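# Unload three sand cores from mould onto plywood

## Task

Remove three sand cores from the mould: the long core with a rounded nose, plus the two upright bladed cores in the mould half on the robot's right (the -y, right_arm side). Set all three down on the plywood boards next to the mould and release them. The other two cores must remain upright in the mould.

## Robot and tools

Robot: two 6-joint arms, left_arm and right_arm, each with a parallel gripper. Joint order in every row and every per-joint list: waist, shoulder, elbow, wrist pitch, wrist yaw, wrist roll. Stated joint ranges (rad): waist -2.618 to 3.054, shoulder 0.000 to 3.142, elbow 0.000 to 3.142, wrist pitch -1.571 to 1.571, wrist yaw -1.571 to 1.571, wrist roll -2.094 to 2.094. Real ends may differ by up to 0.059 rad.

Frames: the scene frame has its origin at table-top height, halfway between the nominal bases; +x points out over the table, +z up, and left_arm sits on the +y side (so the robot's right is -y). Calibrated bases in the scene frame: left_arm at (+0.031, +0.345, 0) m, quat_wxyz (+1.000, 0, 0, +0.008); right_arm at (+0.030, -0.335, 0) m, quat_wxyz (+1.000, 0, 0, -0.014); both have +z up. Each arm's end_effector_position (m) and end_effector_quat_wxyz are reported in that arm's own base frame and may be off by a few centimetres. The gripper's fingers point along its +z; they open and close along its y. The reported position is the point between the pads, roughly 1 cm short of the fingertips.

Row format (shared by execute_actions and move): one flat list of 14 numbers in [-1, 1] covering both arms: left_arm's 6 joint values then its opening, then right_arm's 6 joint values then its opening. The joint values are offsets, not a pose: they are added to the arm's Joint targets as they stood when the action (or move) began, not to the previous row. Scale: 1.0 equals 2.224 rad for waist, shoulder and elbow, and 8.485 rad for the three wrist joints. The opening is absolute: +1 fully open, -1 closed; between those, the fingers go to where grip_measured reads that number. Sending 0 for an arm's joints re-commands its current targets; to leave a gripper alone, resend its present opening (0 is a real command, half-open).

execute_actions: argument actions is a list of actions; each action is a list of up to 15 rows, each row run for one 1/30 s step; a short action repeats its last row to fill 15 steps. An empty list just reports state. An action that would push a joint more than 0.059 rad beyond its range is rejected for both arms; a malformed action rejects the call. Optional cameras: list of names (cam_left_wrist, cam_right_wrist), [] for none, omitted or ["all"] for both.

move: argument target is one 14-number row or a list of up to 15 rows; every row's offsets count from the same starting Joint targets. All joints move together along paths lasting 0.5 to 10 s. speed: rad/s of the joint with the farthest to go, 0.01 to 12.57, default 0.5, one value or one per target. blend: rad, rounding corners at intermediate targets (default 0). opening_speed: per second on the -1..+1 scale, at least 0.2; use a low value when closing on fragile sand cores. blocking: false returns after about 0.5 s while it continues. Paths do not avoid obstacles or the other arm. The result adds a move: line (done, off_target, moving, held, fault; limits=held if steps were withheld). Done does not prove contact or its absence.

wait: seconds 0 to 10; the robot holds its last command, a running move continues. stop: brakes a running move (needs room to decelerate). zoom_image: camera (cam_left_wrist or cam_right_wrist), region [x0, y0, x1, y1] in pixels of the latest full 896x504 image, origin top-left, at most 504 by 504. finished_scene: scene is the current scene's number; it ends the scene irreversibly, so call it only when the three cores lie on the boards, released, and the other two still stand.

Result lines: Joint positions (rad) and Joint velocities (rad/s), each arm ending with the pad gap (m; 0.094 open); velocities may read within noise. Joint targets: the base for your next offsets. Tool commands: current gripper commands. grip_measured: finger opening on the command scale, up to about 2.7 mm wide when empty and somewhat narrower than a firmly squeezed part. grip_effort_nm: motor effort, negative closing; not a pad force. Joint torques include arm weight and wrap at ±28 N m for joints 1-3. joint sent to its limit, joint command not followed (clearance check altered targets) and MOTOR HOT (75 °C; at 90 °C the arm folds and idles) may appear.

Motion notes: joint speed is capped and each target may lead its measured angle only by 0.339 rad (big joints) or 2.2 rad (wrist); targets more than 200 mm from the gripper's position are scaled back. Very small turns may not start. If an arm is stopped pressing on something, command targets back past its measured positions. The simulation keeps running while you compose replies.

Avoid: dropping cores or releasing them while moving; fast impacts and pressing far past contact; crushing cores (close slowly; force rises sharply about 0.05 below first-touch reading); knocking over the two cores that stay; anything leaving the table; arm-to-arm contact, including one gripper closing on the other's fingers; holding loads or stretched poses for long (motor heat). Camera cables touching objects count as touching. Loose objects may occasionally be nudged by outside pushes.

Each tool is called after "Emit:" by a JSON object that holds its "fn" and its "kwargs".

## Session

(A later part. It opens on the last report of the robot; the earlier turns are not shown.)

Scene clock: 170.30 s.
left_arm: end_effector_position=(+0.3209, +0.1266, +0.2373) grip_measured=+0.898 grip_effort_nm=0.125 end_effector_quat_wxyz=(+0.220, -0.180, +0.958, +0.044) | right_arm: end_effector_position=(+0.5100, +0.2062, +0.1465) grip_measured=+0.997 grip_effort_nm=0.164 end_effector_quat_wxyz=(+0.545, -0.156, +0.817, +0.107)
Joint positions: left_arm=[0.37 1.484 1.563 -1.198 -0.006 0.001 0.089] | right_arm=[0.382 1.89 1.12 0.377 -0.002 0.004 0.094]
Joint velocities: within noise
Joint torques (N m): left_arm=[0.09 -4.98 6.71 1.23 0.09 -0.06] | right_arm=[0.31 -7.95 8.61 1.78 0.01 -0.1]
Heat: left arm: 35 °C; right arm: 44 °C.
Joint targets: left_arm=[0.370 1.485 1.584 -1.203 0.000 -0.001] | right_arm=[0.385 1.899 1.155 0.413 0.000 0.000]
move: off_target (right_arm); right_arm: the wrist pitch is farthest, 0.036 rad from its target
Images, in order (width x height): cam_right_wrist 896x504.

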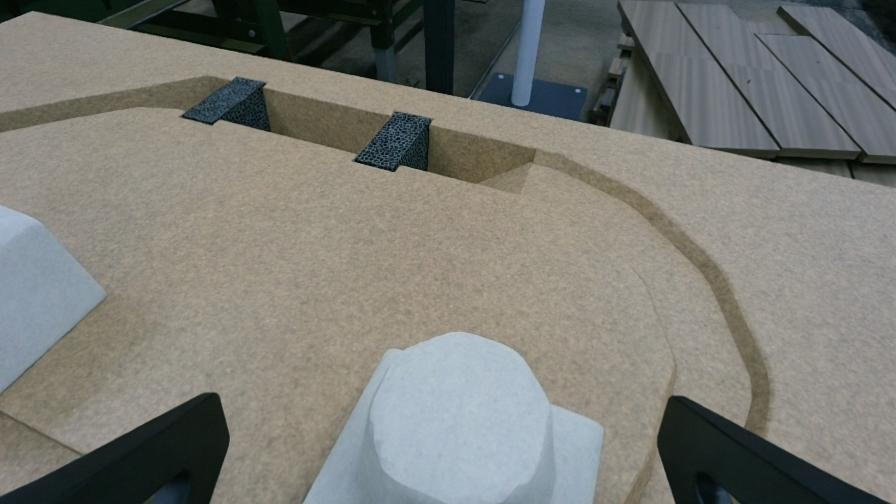

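Emit:
{"fn": "move", "kwargs": {"target": [[0,0,0,0,0,0,0.9,-0.002,-0.0079,0.026,-0.0085,0,0,1],[0,0,0,0,0,0,0.9,-0.002,-0.0079,0.026,-0.0085,0,0,-0.38]], "speed": 0.25, "opening_speed": 0.9, "cameras": ["cam_right_wrist"]}}

Scene clock: 178.67 s.
left_arm: end_effector_position=(+0.3209, +0.1266, +0.2373) grip_measured=+0.898 grip_effort_nm=0.134 end_effector_quat_wxyz=(+0.220, -0.180, +0.958, +0.044) | right_arm: end_effector_position=(+0.5186, +0.2092, +0.1642) grip_measured=-0.318 grip_effort_nm=-0.984 end_effector_quat_wxyz=(+0.553, -0.155, +0.812, +0.108)
Joint positions: left_arm=[0.37 1.484 1.563 -1.198 -0.006 0.001 0.089] | right_arm=[0.382 1.89 1.181 0.334 0 0.003 0.032]
Joint velocities: within noise
Joint torques (N m): left_arm=[0.02 -5.04 6.72 1.2 0.09 -0.06] | right_arm=[-0.09 -9.46 8.46 1.56 -0.01 -0.08]
Heat: left arm: 35 °C; right arm: 46 °C.
Joint targets: left_arm=[0.370 1.485 1.584 -1.203 0.000 -0.001] | right_arm=[0.381 1.881 1.213 0.341 0.000 0.000]
move: done
Images, in order (width x height): cam_right_wrist 896x504.

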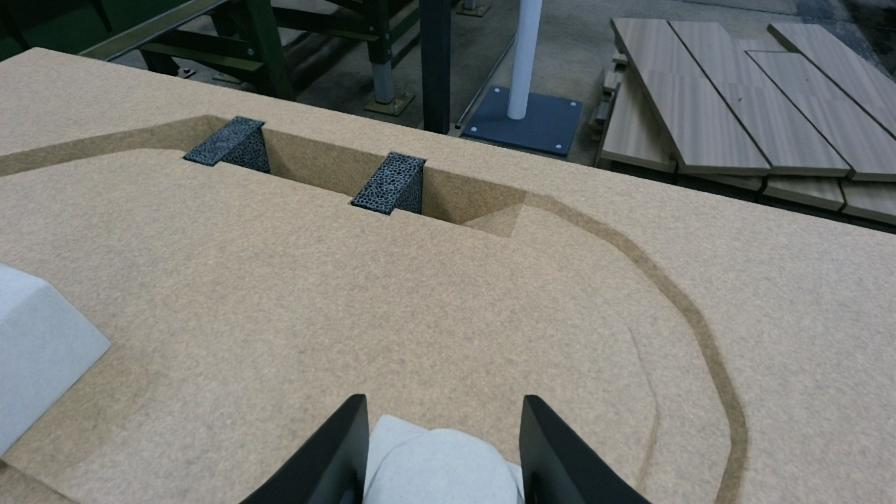

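Emit:
{"fn": "move", "kwargs": {"target": [[0,0,0,0,0,0,0.9,0,0,0,0,0,0,0.3],[0,0,0,0,0,0,0.9,0,-0.0074,-0.0236,0.0025,0,0,0.3],[0,0,0,0,0,0,0.9,0,-0.0074,-0.0236,0.0025,0,0,-0.38]], "speed": 0.25, "opening_speed": 0.9, "cameras": ["cam_right_wrist"]}}

Scene clock: 187.57 s.
left_arm: end_effector_position=(+0.3209, +0.1266, +0.2373) grip_measured=+0.898 grip_effort_nm=0.129 end_effector_quat_wxyz=(+0.220, -0.180, +0.958, +0.044) | right_arm: end_effector_position=(+0.5167, +0.2082, +0.1595) grip_measured=-0.275 grip_effort_nm=-0.999 end_effector_quat_wxyz=(+0.548, -0.156, +0.815, +0.106)
Joint positions: left_arm=[0.37 1.484 1.563 -1.198 -0.006 0.001 0.089] | right_arm=[0.382 1.89 1.171 0.334 0.002 0.003 0.034]
Joint velocities: within noise
Joint torques (N m): left_arm=[0.03 -5.09 6.76 1.24 0.12 -0.07] | right_arm=[-0.06 -10.8 5.14 1.75 -0.02 -0.08]
Heat: left arm: 35 °C; right arm: 46 °C.
Joint targets: left_arm=[0.370 1.485 1.584 -1.203 0.000 -0.001] | right_arm=[0.381 1.865 1.161 0.362 0.000 0.000]
move: done
Images, in order (width x height): cam_right_wrist 896x504.

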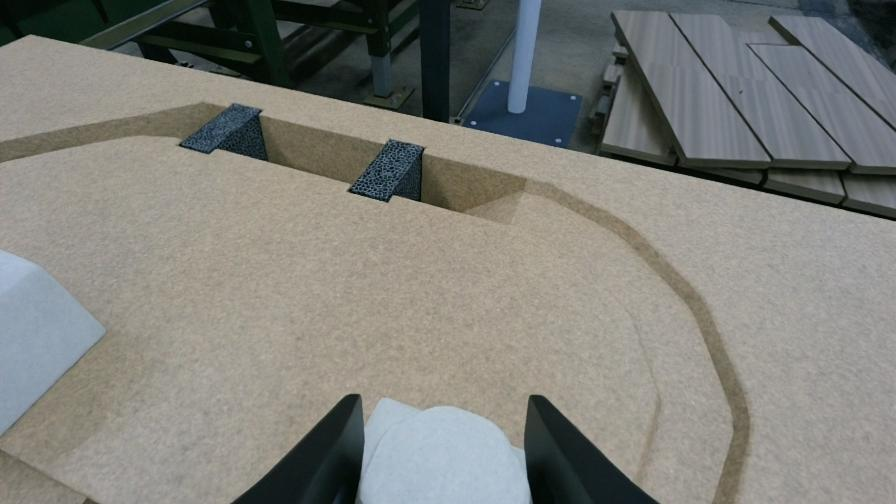

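Emit:
{"fn": "move", "kwargs": {"target": [[0,0,0,0,0,0,0.9,0,-0.031,0.0562,-0.0229,0,0,-0.38],[0,0,0,0,0,0,0.9,0,-0.0471,0.1628,-0.055,0,0,-0.38],[0,0,0,0,0,0,0.9,0,-0.2558,-0.0184,-0.0622,0,0,-0.38],[0,0,0,0,0,0,0.9,-0.4096,-0.2558,-0.0184,-0.0622,0,0,-0.38],[0,0,0,0,0,0,0.9,-0.4096,-0.3903,-0.3516,-0.0087,0,0.2084,-0.38]], "speed": [0.25,0.4,0.6,0.8,0.7], "blend": [0.02,0.03,0.05,0.05,0], "cameras": ["cam_right_wrist"]}}

Scene clock: 211.63 s.
left_arm: end_effector_position=(+0.3209, +0.1266, +0.2373) grip_measured=+0.898 grip_effort_nm=0.120 end_effector_quat_wxyz=(+0.220, -0.180, +0.958, +0.044) | right_arm: end_effector_position=(+0.2902, -0.1711, +0.1317) grip_measured=-0.277 grip_effort_nm=-1.004 end_effector_quat_wxyz=(+0.432, +0.774, +0.351, +0.300)
Joint positions: left_arm=[0.37 1.484 1.563 -1.198 -0.006 0.001 0.089] | right_arm=[-0.534 1.029 0.372 0.193 0.003 1.754 0.034]
Joint velocities: within noise
Joint torques (N m): left_arm=[0.12 -5.08 6.71 1.24 0.09 -0.09] | right_arm=[0.32 -4.66 6.49 2.36 -0.05 0.12]
Heat: left arm: 35 °C; right arm: 49 °C.
Joint targets: left_arm=[0.370 1.485 1.584 -1.203 0.000 -0.001] | right_arm=[-0.530 0.997 0.379 0.288 0.000 1.768]
move: off_target (right_arm); right_arm: the wrist pitch is farthest, 0.095 rad from its target
Images, in order (width x height): cam_right_wrist 896x504.

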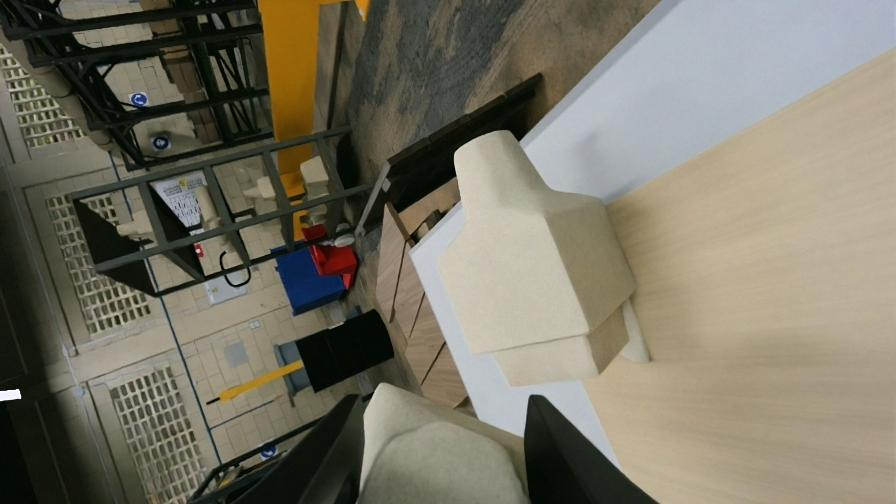

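Emit:
{"fn": "move", "kwargs": {"target": [0,0,0,0,0,0,0.9,0,0.0762,-0.0843,0.0421,0,0,-0.38], "speed": 0.25, "cameras": []}}

Emit:
{"fn": "move", "kwargs": {"target": [0,0,0,0,0,0,0.9,0,0.0459,-0.0171,0.0165,0,0,-0.38], "speed": 0.15, "cameras": ["cam_right_wrist"]}}

Scene clock: 217.67 s.
left_arm: end_effector_position=(+0.3209, +0.1266, +0.2373) grip_measured=+0.898 grip_effort_nm=0.115 end_effector_quat_wxyz=(+0.220, -0.180, +0.958, +0.044) | right_arm: end_effector_position=(+0.2825, -0.1664, +0.0850) grip_measured=-0.277 grip_effort_nm=-1.004 end_effector_quat_wxyz=(+0.440, +0.769, +0.348, +0.307)
Joint positions: left_arm=[0.37 1.484 1.563 -1.198 -0.006 0.001 0.089] | right_arm=[-0.534 1.173 0.186 0.547 0.003 1.757 0.034]
Joint velocities: within noise
Joint torques (N m): left_arm=[0.08 -5.14 6.72 1.22 0.11 -0.08] | right_arm=[0.36 -2.69 5.5 2.36 -0.03 0.1]
Heat: left arm: 35 °C; right arm: 51 °C.
Joint targets: left_arm=[0.370 1.485 1.584 -1.203 0.000 -0.001] | right_arm=[-0.530 1.166 0.191 0.646 0.000 1.768]
move: off_target (right_arm); right_arm: the wrist pitch is farthest, 0.098 rad from its target
No camera images: "cameras" was empty.

Scene clock: 219.00 s.
left_arm: end_effector_position=(+0.3209, +0.1266, +0.2373) grip_measured=+0.898 grip_effort_nm=0.120 end_effector_quat_wxyz=(+0.220, -0.180, +0.958, +0.044) | right_arm: end_effector_position=(+0.2840, -0.1661, +0.0734) grip_measured=-0.277 grip_effort_nm=-1.009 end_effector_quat_wxyz=(+0.442, +0.766, +0.347, +0.312)
Joint positions: left_arm=[0.37 1.484 1.563 -1.198 -0.006 0.001 0.089] | right_arm=[-0.534 1.271 0.151 0.692 -0.003 1.759 0.034]
Joint velocities: within noise
Joint torques (N m): left_arm=[0.12 -5.05 6.69 1.23 0.1 -0.06] | right_arm=[0.36 -2.7 4.79 2.36 0.05 0.07]
Heat: left arm: 35 °C; right arm: 51 °C.
Joint targets: left_arm=[0.370 1.485 1.584 -1.203 0.000 -0.001] | right_arm=[-0.530 1.268 0.153 0.785 0.000 1.769]
move: off_target (right_arm); right_arm: the wrist pitch is farthest, 0.094 rad from its target
Images, in order (width x height): cam_right_wrist 896x504.

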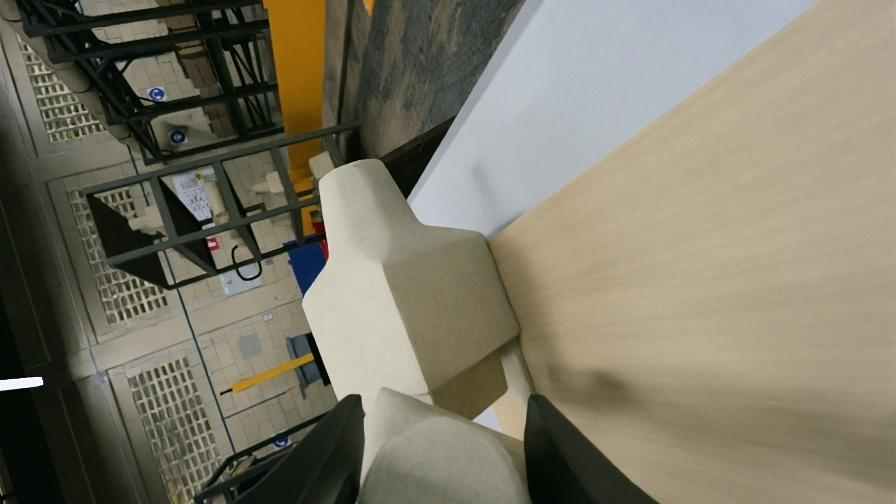

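Emit:
{"fn": "move", "kwargs": {"target": [0,0,0,0,0,0,0.9,0,0.036,-0.011,0.012,0,0,-0.38], "speed": 0.13, "cameras": ["cam_right_wrist"]}}

Scene clock: 221.60 s.
left_arm: end_effector_position=(+0.3209, +0.1266, +0.2373) grip_measured=+0.898 grip_effort_nm=0.129 end_effector_quat_wxyz=(+0.220, -0.180, +0.958, +0.044) | right_arm: end_effector_position=(+0.2860, -0.1663, +0.0688) grip_measured=-0.277 grip_effort_nm=-1.004 end_effector_quat_wxyz=(+0.448, +0.761, +0.344, +0.320)
Joint positions: left_arm=[0.37 1.484 1.563 -1.198 -0.006 0.001 0.089] | right_arm=[-0.534 1.348 0.129 0.814 -0.008 1.763 0.034]
Joint velocities: within noise
Joint torques (N m): left_arm=[0.12 -5 6.75 1.23 0.09 -0.09] | right_arm=[0.35 -2.74 4.26 2.21 0.07 0.03]
Heat: left arm: 35 °C; right arm: 51 °C.
Joint targets: left_arm=[0.370 1.485 1.584 -1.203 0.000 -0.001] | right_arm=[-0.530 1.348 0.129 0.887 0.000 1.768]
move: off_target (right_arm); right_arm: the wrist pitch is farthest, 0.073 rad from its target
Images, in order (width x height): cam_right_wrist 896x504.

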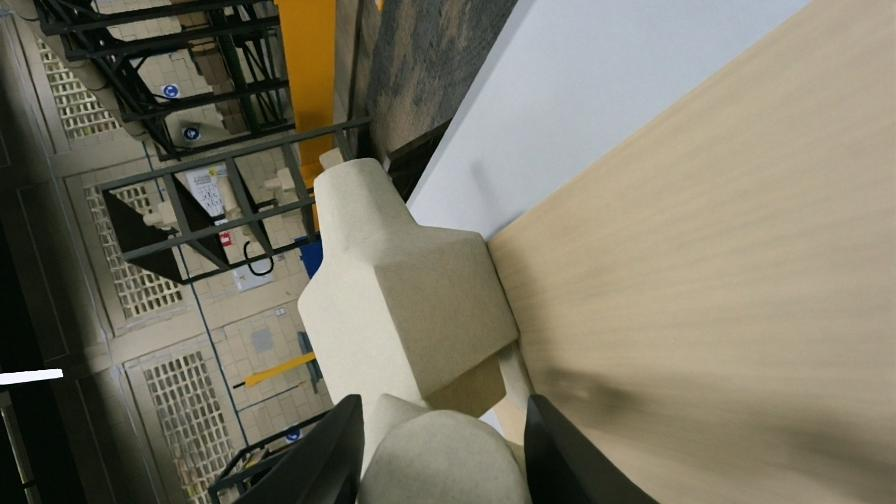

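Emit:
{"fn": "move", "kwargs": {"target": [0,0,0,0,0,0,0.9,0,0.03,-0.012,0.005,0,0,-0.38], "speed": 0.13, "cameras": ["cam_right_wrist"]}}

Scene clock: 224.97 s.
left_arm: end_effector_position=(+0.3209, +0.1266, +0.2373) grip_measured=+0.898 grip_effort_nm=0.125 end_effector_quat_wxyz=(+0.220, -0.180, +0.958, +0.044) | right_arm: end_effector_position=(+0.2843, -0.1637, +0.0594) grip_measured=-0.277 grip_effort_nm=-1.004 end_effector_quat_wxyz=(+0.443, +0.762, +0.345, +0.322)
Joint positions: left_arm=[0.37 1.484 1.563 -1.198 -0.006 0.001 0.089] | right_arm=[-0.534 1.409 0.107 0.891 -0.015 1.767 0.034]
Joint velocities: within noise
Joint torques (N m): left_arm=[0.06 -5.09 6.69 1.22 0.09 -0.09] | right_arm=[0.35 -2.45 3.52 1.85 0.14 -0.01]
Heat: left arm: 35 °C; right arm: 51 °C.
Joint targets: left_arm=[0.370 1.485 1.584 -1.203 0.000 -0.001] | right_arm=[-0.530 1.415 0.102 0.930 0.000 1.768]
move: off_target (right_arm); right_arm: the wrist pitch is farthest, 0.038 rad from its target
Images, in order (width x height): cam_right_wrist 896x504.

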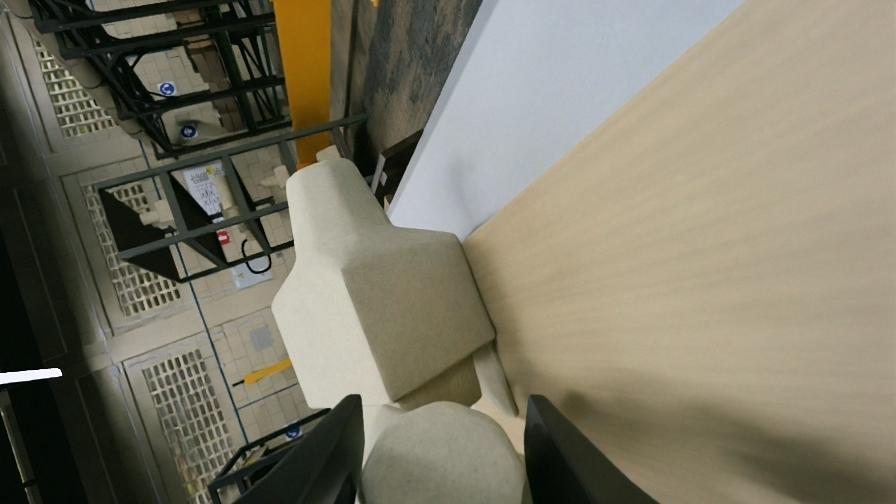

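Emit:
{"fn": "move", "kwargs": {"target": [0,0,0,0,0,0,0.9,0,0,0,0,0,0,0.15], "opening_speed": 0.4, "cameras": ["cam_right_wrist"]}}

Scene clock: 227.83 s.
left_arm: end_effector_position=(+0.3209, +0.1266, +0.2373) grip_measured=+0.898 grip_effort_nm=0.120 end_effector_quat_wxyz=(+0.220, -0.180, +0.958, +0.044) | right_arm: end_effector_position=(+0.2839, -0.1647, +0.0594) grip_measured=+0.147 grip_effort_nm=0.178 end_effector_quat_wxyz=(+0.444, +0.763, +0.341, +0.322)
Joint positions: left_arm=[0.37 1.484 1.563 -1.198 -0.006 0.001 0.089] | right_arm=[-0.534 1.413 0.105 0.899 -0.009 1.774 0.054]
Joint velocities: within noise
Joint torques (N m): left_arm=[0.13 -5.07 6.78 1.23 0.11 -0.07] | right_arm=[0.34 -2.78 3.6 1.78 0.09 -0.1]
Heat: left arm: 35 °C; right arm: 51 °C.
Joint targets: left_arm=[0.370 1.485 1.584 -1.203 0.000 -0.001] | right_arm=[-0.530 1.415 0.102 0.930 0.000 1.769]
move: done
Images, in order (width x height): cam_right_wrist 896x504.

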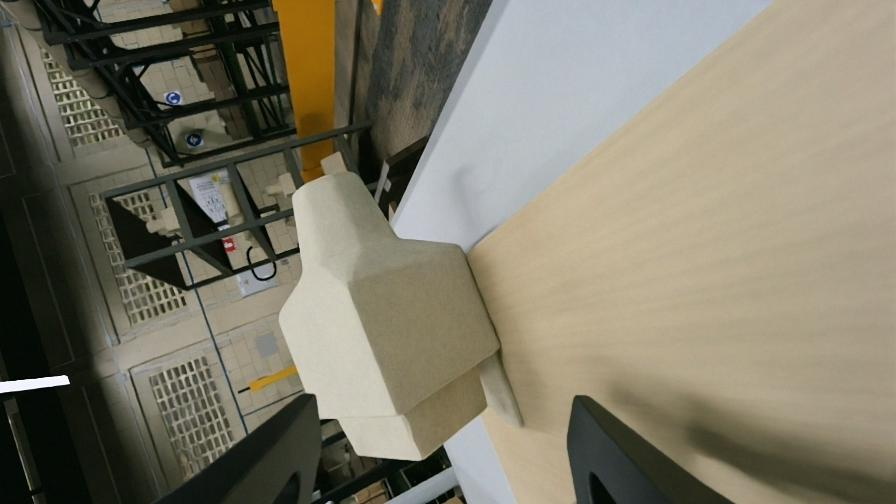

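Emit:
{"fn": "move", "kwargs": {"target": [0,0,0,0,0,0,0.9,0,0,0,0,0,0,0.45], "opening_speed": 0.8, "cameras": ["cam_right_wrist"]}}

Emit:
{"fn": "move", "kwargs": {"target": [0,0,0,0,0,0,0.9,-0.02,0,0,0,0,0,0.45], "speed": 0.2, "cameras": ["cam_right_wrist"]}}

Scene clock: 232.40 s.
left_arm: end_effector_position=(+0.3209, +0.1266, +0.2373) grip_measured=+0.898 grip_effort_nm=0.120 end_effector_quat_wxyz=(+0.220, -0.180, +0.958, +0.044) | right_arm: end_effector_position=(+0.2837, -0.1651, +0.0595) grip_measured=+0.447 grip_effort_nm=0.178 end_effector_quat_wxyz=(+0.445, +0.764, +0.340, +0.321)
Joint positions: left_arm=[0.37 1.484 1.563 -1.198 -0.006 0.001 0.089] | right_arm=[-0.534 1.413 0.105 0.899 -0.007 1.774 0.068]
Joint velocities: within noise
Joint torques (N m): left_arm=[0.13 -5.03 6.8 1.22 0.1 -0.07] | right_arm=[0.32 -2.8 3.66 1.78 0.04 -0.09]
Heat: left arm: 35 °C; right arm: 50 °C.
Joint targets: left_arm=[0.370 1.485 1.584 -1.203 0.000 -0.001] | right_arm=[-0.530 1.415 0.102 0.930 0.000 1.768]
move: done
Images, in order (width x height): cam_right_wrist 896x504.

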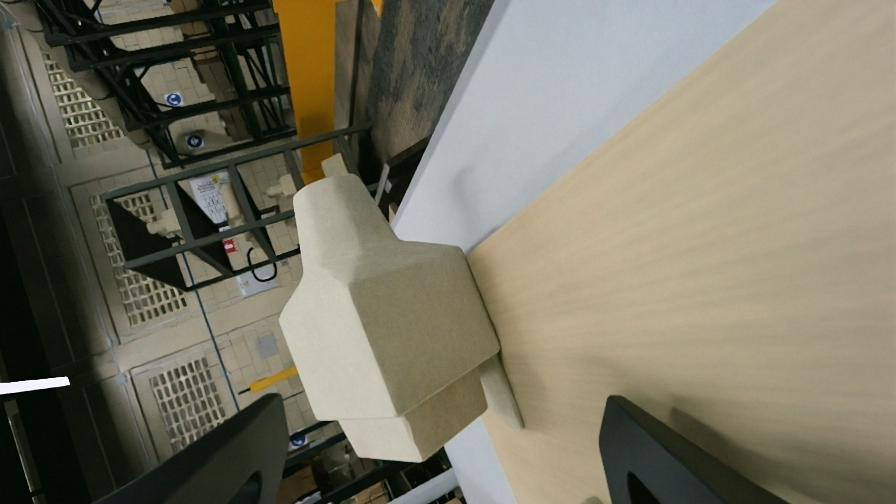

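Scene clock: 233.13 s.
left_arm: end_effector_position=(+0.3209, +0.1266, +0.2373) grip_measured=+0.898 grip_effort_nm=0.129 end_effector_quat_wxyz=(+0.220, -0.180, +0.958, +0.044) | right_arm: end_effector_position=(+0.2787, -0.1735, +0.0595) grip_measured=+0.447 grip_effort_nm=0.173 end_effector_quat_wxyz=(+0.449, +0.769, +0.329, +0.315)
Joint positions: left_arm=[0.37 1.484 1.563 -1.198 -0.006 0.001 0.089] | right_arm=[-0.565 1.413 0.105 0.899 -0.009 1.774 0.068]
Joint velocities: within noise
Joint torques (N m): left_arm=[0.14 -5.09 6.75 1.23 0.08 -0.08] | right_arm=[-0.84 -2.77 3.63 1.78 0.06 -0.1]
Heat: left arm: 35 °C; right arm: 50 °C.
Joint targets: left_arm=[0.370 1.485 1.584 -1.203 0.000 -0.001] | right_arm=[-0.574 1.415 0.102 0.930 0.000 1.768]
move: done
Images, in order (width x height): cam_right_wrist 896x504.

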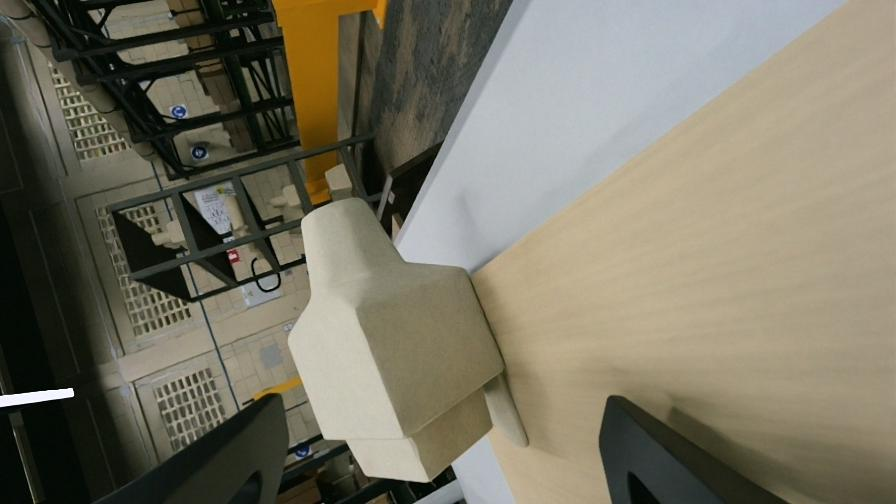

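Emit:
{"fn": "move", "kwargs": {"target": [[0,0,0,0,0,0,0.9,-0.063,0,0,0,0,0,0.45],[0,0,0,0,0,0,0.9,-0.063,0,0.18,-0.047,0,0,0.45],[0,0,0,0,0,0,0.9,0.0558,-0.007,0.8534,-0.2864,0,-0.2084,0.45]], "speed": [0.2,0.5,1.2], "cameras": ["cam_right_wrist"]}}

Scene clock: 240.67 s.
left_arm: end_effector_position=(+0.3209, +0.1266, +0.2373) grip_measured=+0.898 grip_effort_nm=0.125 end_effector_quat_wxyz=(+0.220, -0.180, +0.958, +0.044) | right_arm: end_effector_position=(+0.2716, -0.1313, +0.3648) grip_measured=+0.447 grip_effort_nm=0.164 end_effector_quat_wxyz=(+0.314, +0.217, +0.922, -0.068)
Joint positions: left_arm=[0.37 1.484 1.563 -1.198 -0.006 0.001 0.089] | right_arm=[-0.458 1.407 1.978 -1.488 -0.008 0.007 0.068]
Joint velocities: within noise
Joint torques (N m): left_arm=[0.03 -5.14 6.72 1.24 0.11 -0.08] | right_arm=[0.65 -3.79 5.98 0.96 0.06 -0.15]
Heat: left arm: 35 °C; right arm: 49 °C.
Joint targets: left_arm=[0.370 1.485 1.584 -1.203 0.000 -0.001] | right_arm=[-0.450 1.399 2.000 -1.500 0.000 0.000]
move: done
Images, in order (width x height): cam_right_wrist 896x504.

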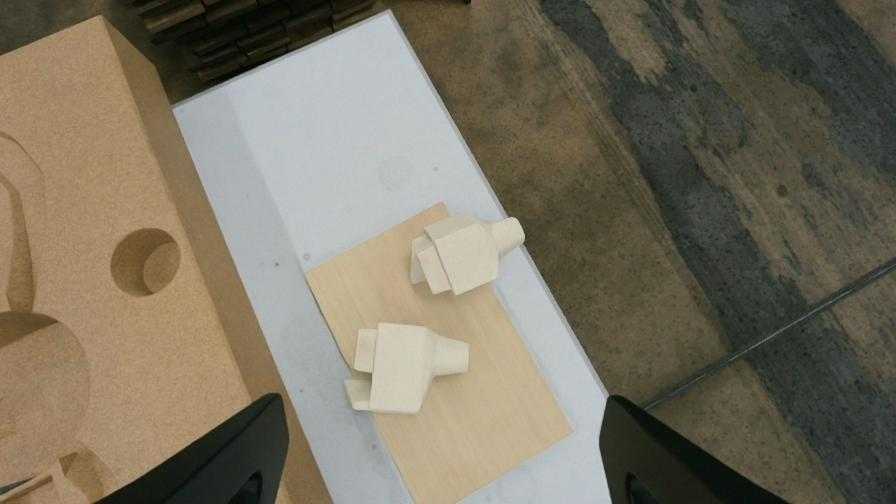

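Emit:
{"fn": "zoom_image", "kwargs": {"camera": "cam_right_wrist", "region": [280, 180, 560, 440]}}

Scaled by 1.800.

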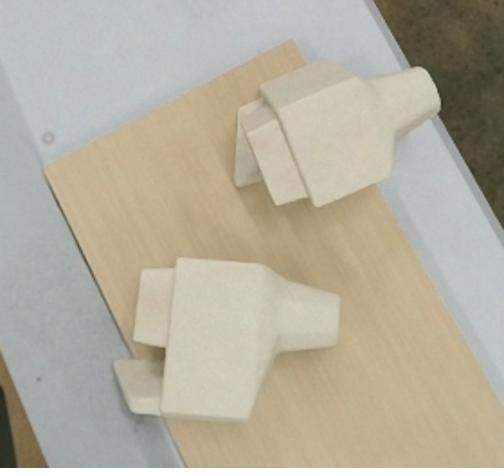

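Emit:
{"fn": "move", "kwargs": {"target": [0,0,0,0,0,0,0.9,-0.0117,0.1153,-0.2916,0.0275,0,0.1886,1], "speed": 1.0, "cameras": ["cam_right_wrist"]}}

Scene clock: 253.17 s.
left_arm: end_effector_position=(+0.3209, +0.1266, +0.2373) grip_measured=+0.898 grip_effort_nm=0.125 end_effector_quat_wxyz=(+0.220, -0.180, +0.958, +0.044) | right_arm: end_effector_position=(+0.2626, -0.1304, +0.1198) grip_measured=+0.997 grip_effort_nm=0.173 end_effector_quat_wxyz=(-0.002, +0.857, +0.516, +0.003)
Joint positions: left_arm=[0.37 1.484 1.563 -1.198 -0.006 0.001 0.089] | right_arm=[-0.469 1.652 1.359 -1.277 -0.007 1.59 0.094]
Joint velocities: within noise
Joint torques (N m): left_arm=[0.1 -5.15 6.67 1.24 0.09 -0.09] | right_arm=[-0.7 -5.75 4.59 0.23 0.06 0.07]
Heat: left arm: 35 °C; right arm: 46 °C.
Joint targets: left_arm=[0.370 1.485 1.584 -1.203 0.000 -0.001] | right_arm=[-0.476 1.656 1.352 -1.267 0.000 1.600]
move: done
Images, in order (width x height): cam_right_wrist 896x504.

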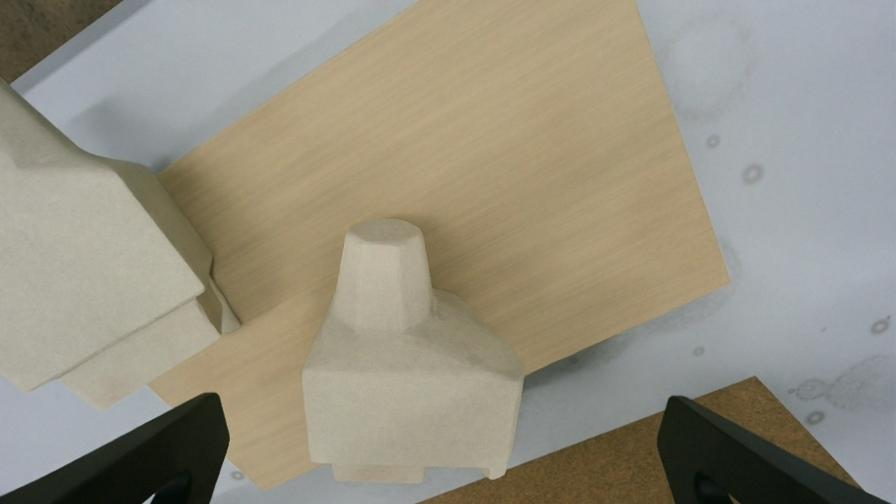

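Emit:
{"fn": "move", "kwargs": {"target": [[0,0,0,0,0,0,0.9,0,0.0373,0.0898,-0.0137,0,0,0.15],[0,0,0,0,0,0,0.9,0,0.0571,-0.0523,0.0288,0,0,0.15]], "speed": [0.5,0.3], "opening_speed": 2, "cameras": ["cam_right_wrist"]}}

Scene clock: 266.77 s.
left_arm: end_effector_position=(+0.3209, +0.1266, +0.2373) grip_measured=+0.898 grip_effort_nm=0.129 end_effector_quat_wxyz=(+0.220, -0.180, +0.958, +0.044) | right_arm: end_effector_position=(+0.2832, -0.1408, +0.0561) grip_measured=+0.153 grip_effort_nm=-0.134 end_effector_quat_wxyz=(+0.000, +0.857, +0.515, +0.004)
Joint positions: left_arm=[0.37 1.484 1.563 -1.198 -0.006 0.001 0.089] | right_arm=[-0.469 1.775 1.243 -1.034 -0.007 1.591 0.054]
Joint velocities: within noise
Joint torques (N m): left_arm=[0.06 -5.05 6.76 1.23 0.08 -0.09] | right_arm=[-0.69 -6.31 4.36 0.28 0.05 0.07]
Heat: left arm: 35 °C; right arm: 43 °C.
Joint targets: left_arm=[0.370 1.485 1.584 -1.203 0.000 -0.001] | right_arm=[-0.476 1.783 1.235 -1.023 0.000 1.600]
move: done
Images, in order (width x height): cam_right_wrist 896x504.

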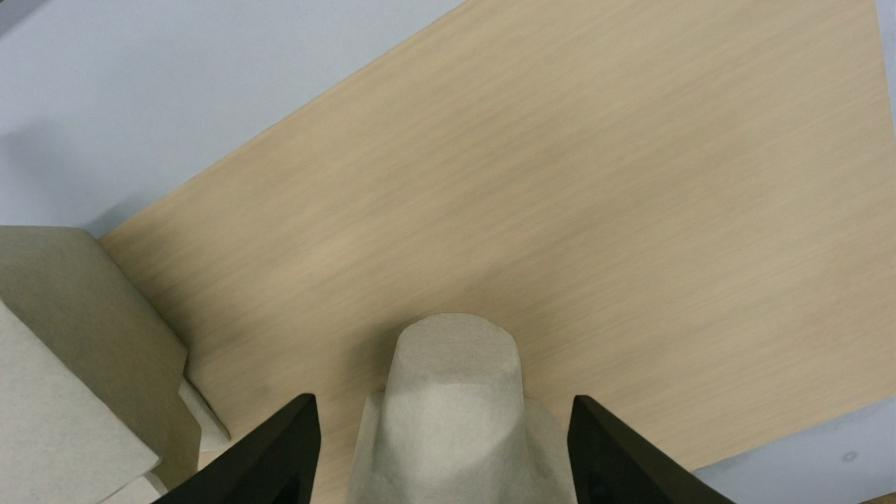

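Emit:
{"fn": "move", "kwargs": {"target": [[0,0,0,0,0,0,0.9,0,0,0,0,0,0,-0.38],[0,0,0,0,0,0,0.9,0,-0.0144,0.0426,-0.0148,0,0,-0.38],[0,0,0,0,0,0,0.9,-0.054,-0.0144,0.0426,-0.0148,0,0,-0.38]], "speed": 0.2, "opening_speed": 0.6, "cameras": ["cam_right_wrist"]}}

Scene clock: 274.70 s.
left_arm: end_effector_position=(+0.3209, +0.1266, +0.2373) grip_measured=+0.898 grip_effort_nm=0.120 end_effector_quat_wxyz=(+0.220, -0.180, +0.958, +0.044) | right_arm: end_effector_position=(+0.2580, -0.1717, +0.0686) grip_measured=-0.372 grip_effort_nm=-1.004 end_effector_quat_wxyz=(-0.016, +0.888, +0.460, -0.007)
Joint positions: left_arm=[0.37 1.484 1.563 -1.198 -0.006 0.001 0.089] | right_arm=[-0.592 1.775 1.294 -1.124 -0.003 1.592 0.029]
Joint velocities: within noise
Joint torques (N m): left_arm=[0.13 -5.05 6.76 1.22 0.09 -0.07] | right_arm=[-0.35 -8.9 7.83 -0.16 0.03 0.06]
Heat: left arm: 35 °C; right arm: 43 °C.
Joint targets: left_arm=[0.370 1.485 1.584 -1.203 0.000 -0.001] | right_arm=[-0.596 1.751 1.330 -1.148 0.000 1.600]
move: off_target (right_arm); right_arm: the elbow is farthest, 0.036 rad from its target
Images, in order (width x height): cam_right_wrist 896x504.

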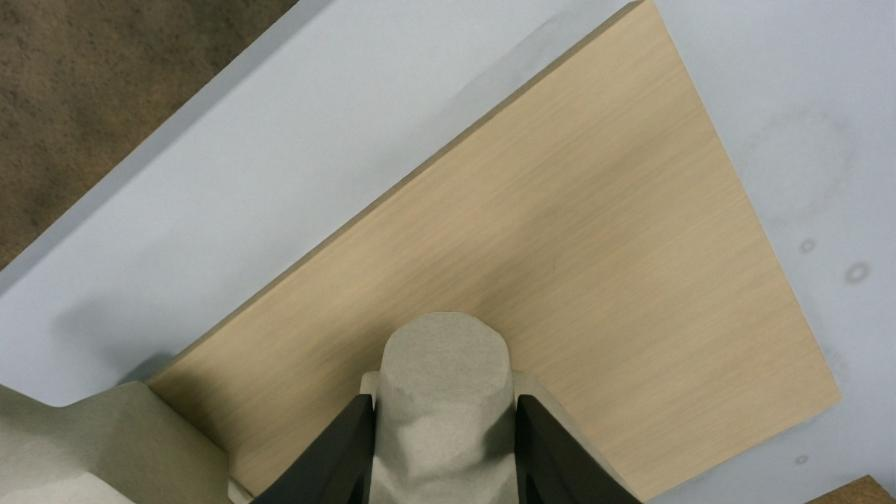

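Emit:
{"fn": "move", "kwargs": {"target": [[0,0,0,0,0,0,0.9,0,0.0144,-0.0426,0.0148,0,0,-0.38],[0,0,0,0,0,0,0.9,0,0.0144,-0.0426,0.0148,0,0,0.05],[0,0,0,0,0,0,0.9,0,-0.035,0.06,-0.024,0,0,0.05]], "speed": 0.2, "opening_speed": 0.4, "cameras": ["cam_right_wrist"]}}

Scene clock: 282.33 s.
left_arm: end_effector_position=(+0.3209, +0.1266, +0.2373) grip_measured=+0.898 grip_effort_nm=0.120 end_effector_quat_wxyz=(+0.220, -0.180, +0.958, +0.044) | right_arm: end_effector_position=(+0.2493, -0.1663, +0.1262) grip_measured=+0.047 grip_effort_nm=0.183 end_effector_quat_wxyz=(-0.011, +0.888, +0.460, -0.005)
Joint positions: left_arm=[0.37 1.484 1.563 -1.198 -0.006 0.001 0.089] | right_arm=[-0.593 1.7 1.436 -1.332 -0.001 1.592 0.049]
Joint velocities: within noise
Joint torques (N m): left_arm=[0.06 -5.07 6.74 1.23 0.08 -0.09] | right_arm=[-0.32 -8.55 7.25 -0.07 0 0.05]
Heat: left arm: 35 °C; right arm: 42 °C.
Joint targets: left_arm=[0.370 1.485 1.584 -1.203 0.000 -0.001] | right_arm=[-0.596 1.673 1.464 -1.352 0.000 1.600]
move: done
Images, in order (width x height): cam_right_wrist 896x504.

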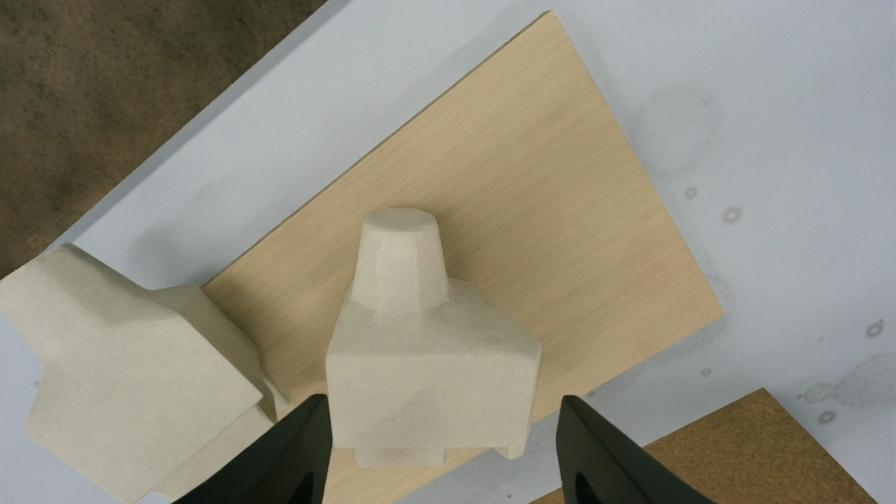

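Emit:
{"fn": "move", "kwargs": {"target": [0,0,0,0,0,0,0.9,0.0656,-0.1232,0.241,-0.0174,0,-0.1886,0.5], "speed": 1.0, "opening_speed": 2}}

Emit:
{"fn": "zoom_image", "kwargs": {"camera": "cam_right_wrist", "region": [280, 170, 580, 430]}}

Scene clock: 288.37 s.
left_arm: end_effector_position=(+0.3209, +0.1266, +0.2373) grip_measured=+0.898 grip_effort_nm=0.120 end_effector_quat_wxyz=(+0.220, -0.180, +0.958, +0.044) | right_arm: end_effector_position=(+0.2711, -0.1323, +0.3652) grip_measured=+0.497 grip_effort_nm=0.178 end_effector_quat_wxyz=(+0.314, +0.218, +0.921, -0.071)
Joint positions: left_arm=[0.37 1.484 1.563 -1.198 -0.006 0.001 0.089] | right_arm=[-0.458 1.407 1.979 -1.488 -0.001 0.007 0.07]
Joint velocities: within noise
Joint torques (N m): left_arm=[0.08 -5.08 6.69 1.22 0.11 -0.09] | right_arm=[0.66 -3.81 5.89 0.98 0.01 -0.11]
Heat: left arm: 35 °C; right arm: 42 °C.
Joint targets: left_arm=[0.370 1.485 1.584 -1.203 0.000 -0.001] | right_arm=[-0.451 1.399 2.000 -1.499 0.000 0.000]
move: done

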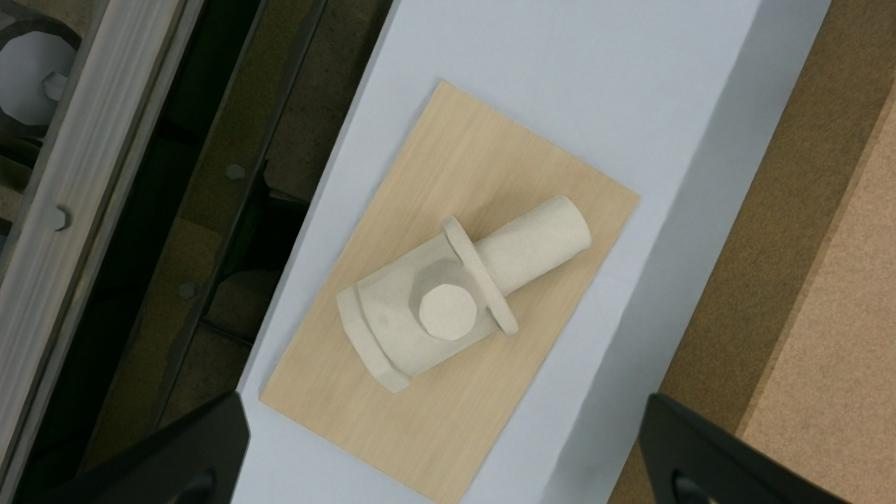

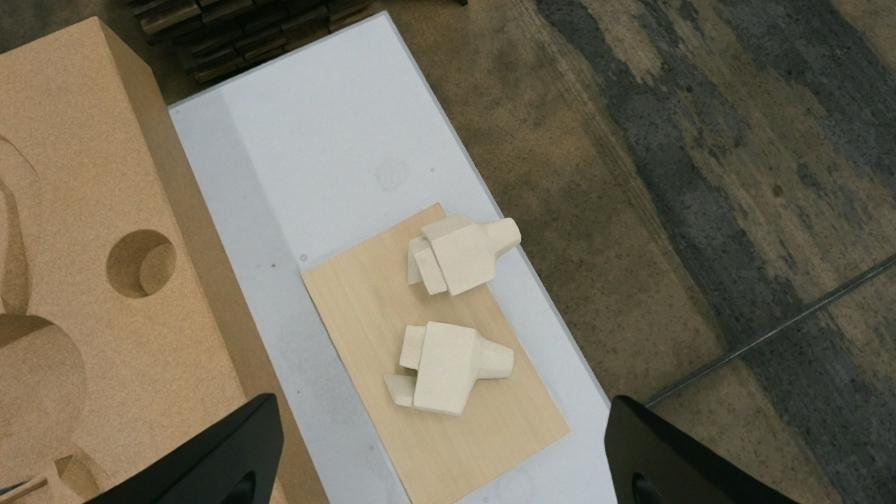

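Scaled by 1.680.

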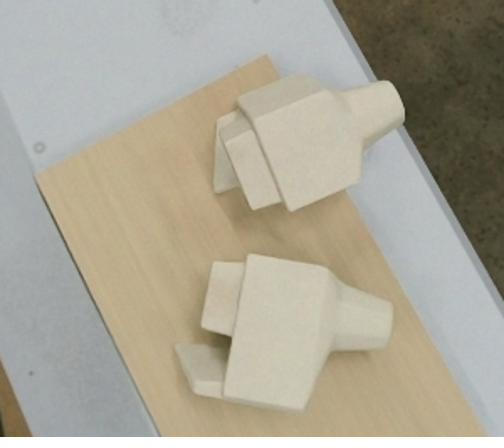

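Emit:
{"fn": "finished_scene", "kwargs": {"scene": 2}}

The scene is finished: the task was done.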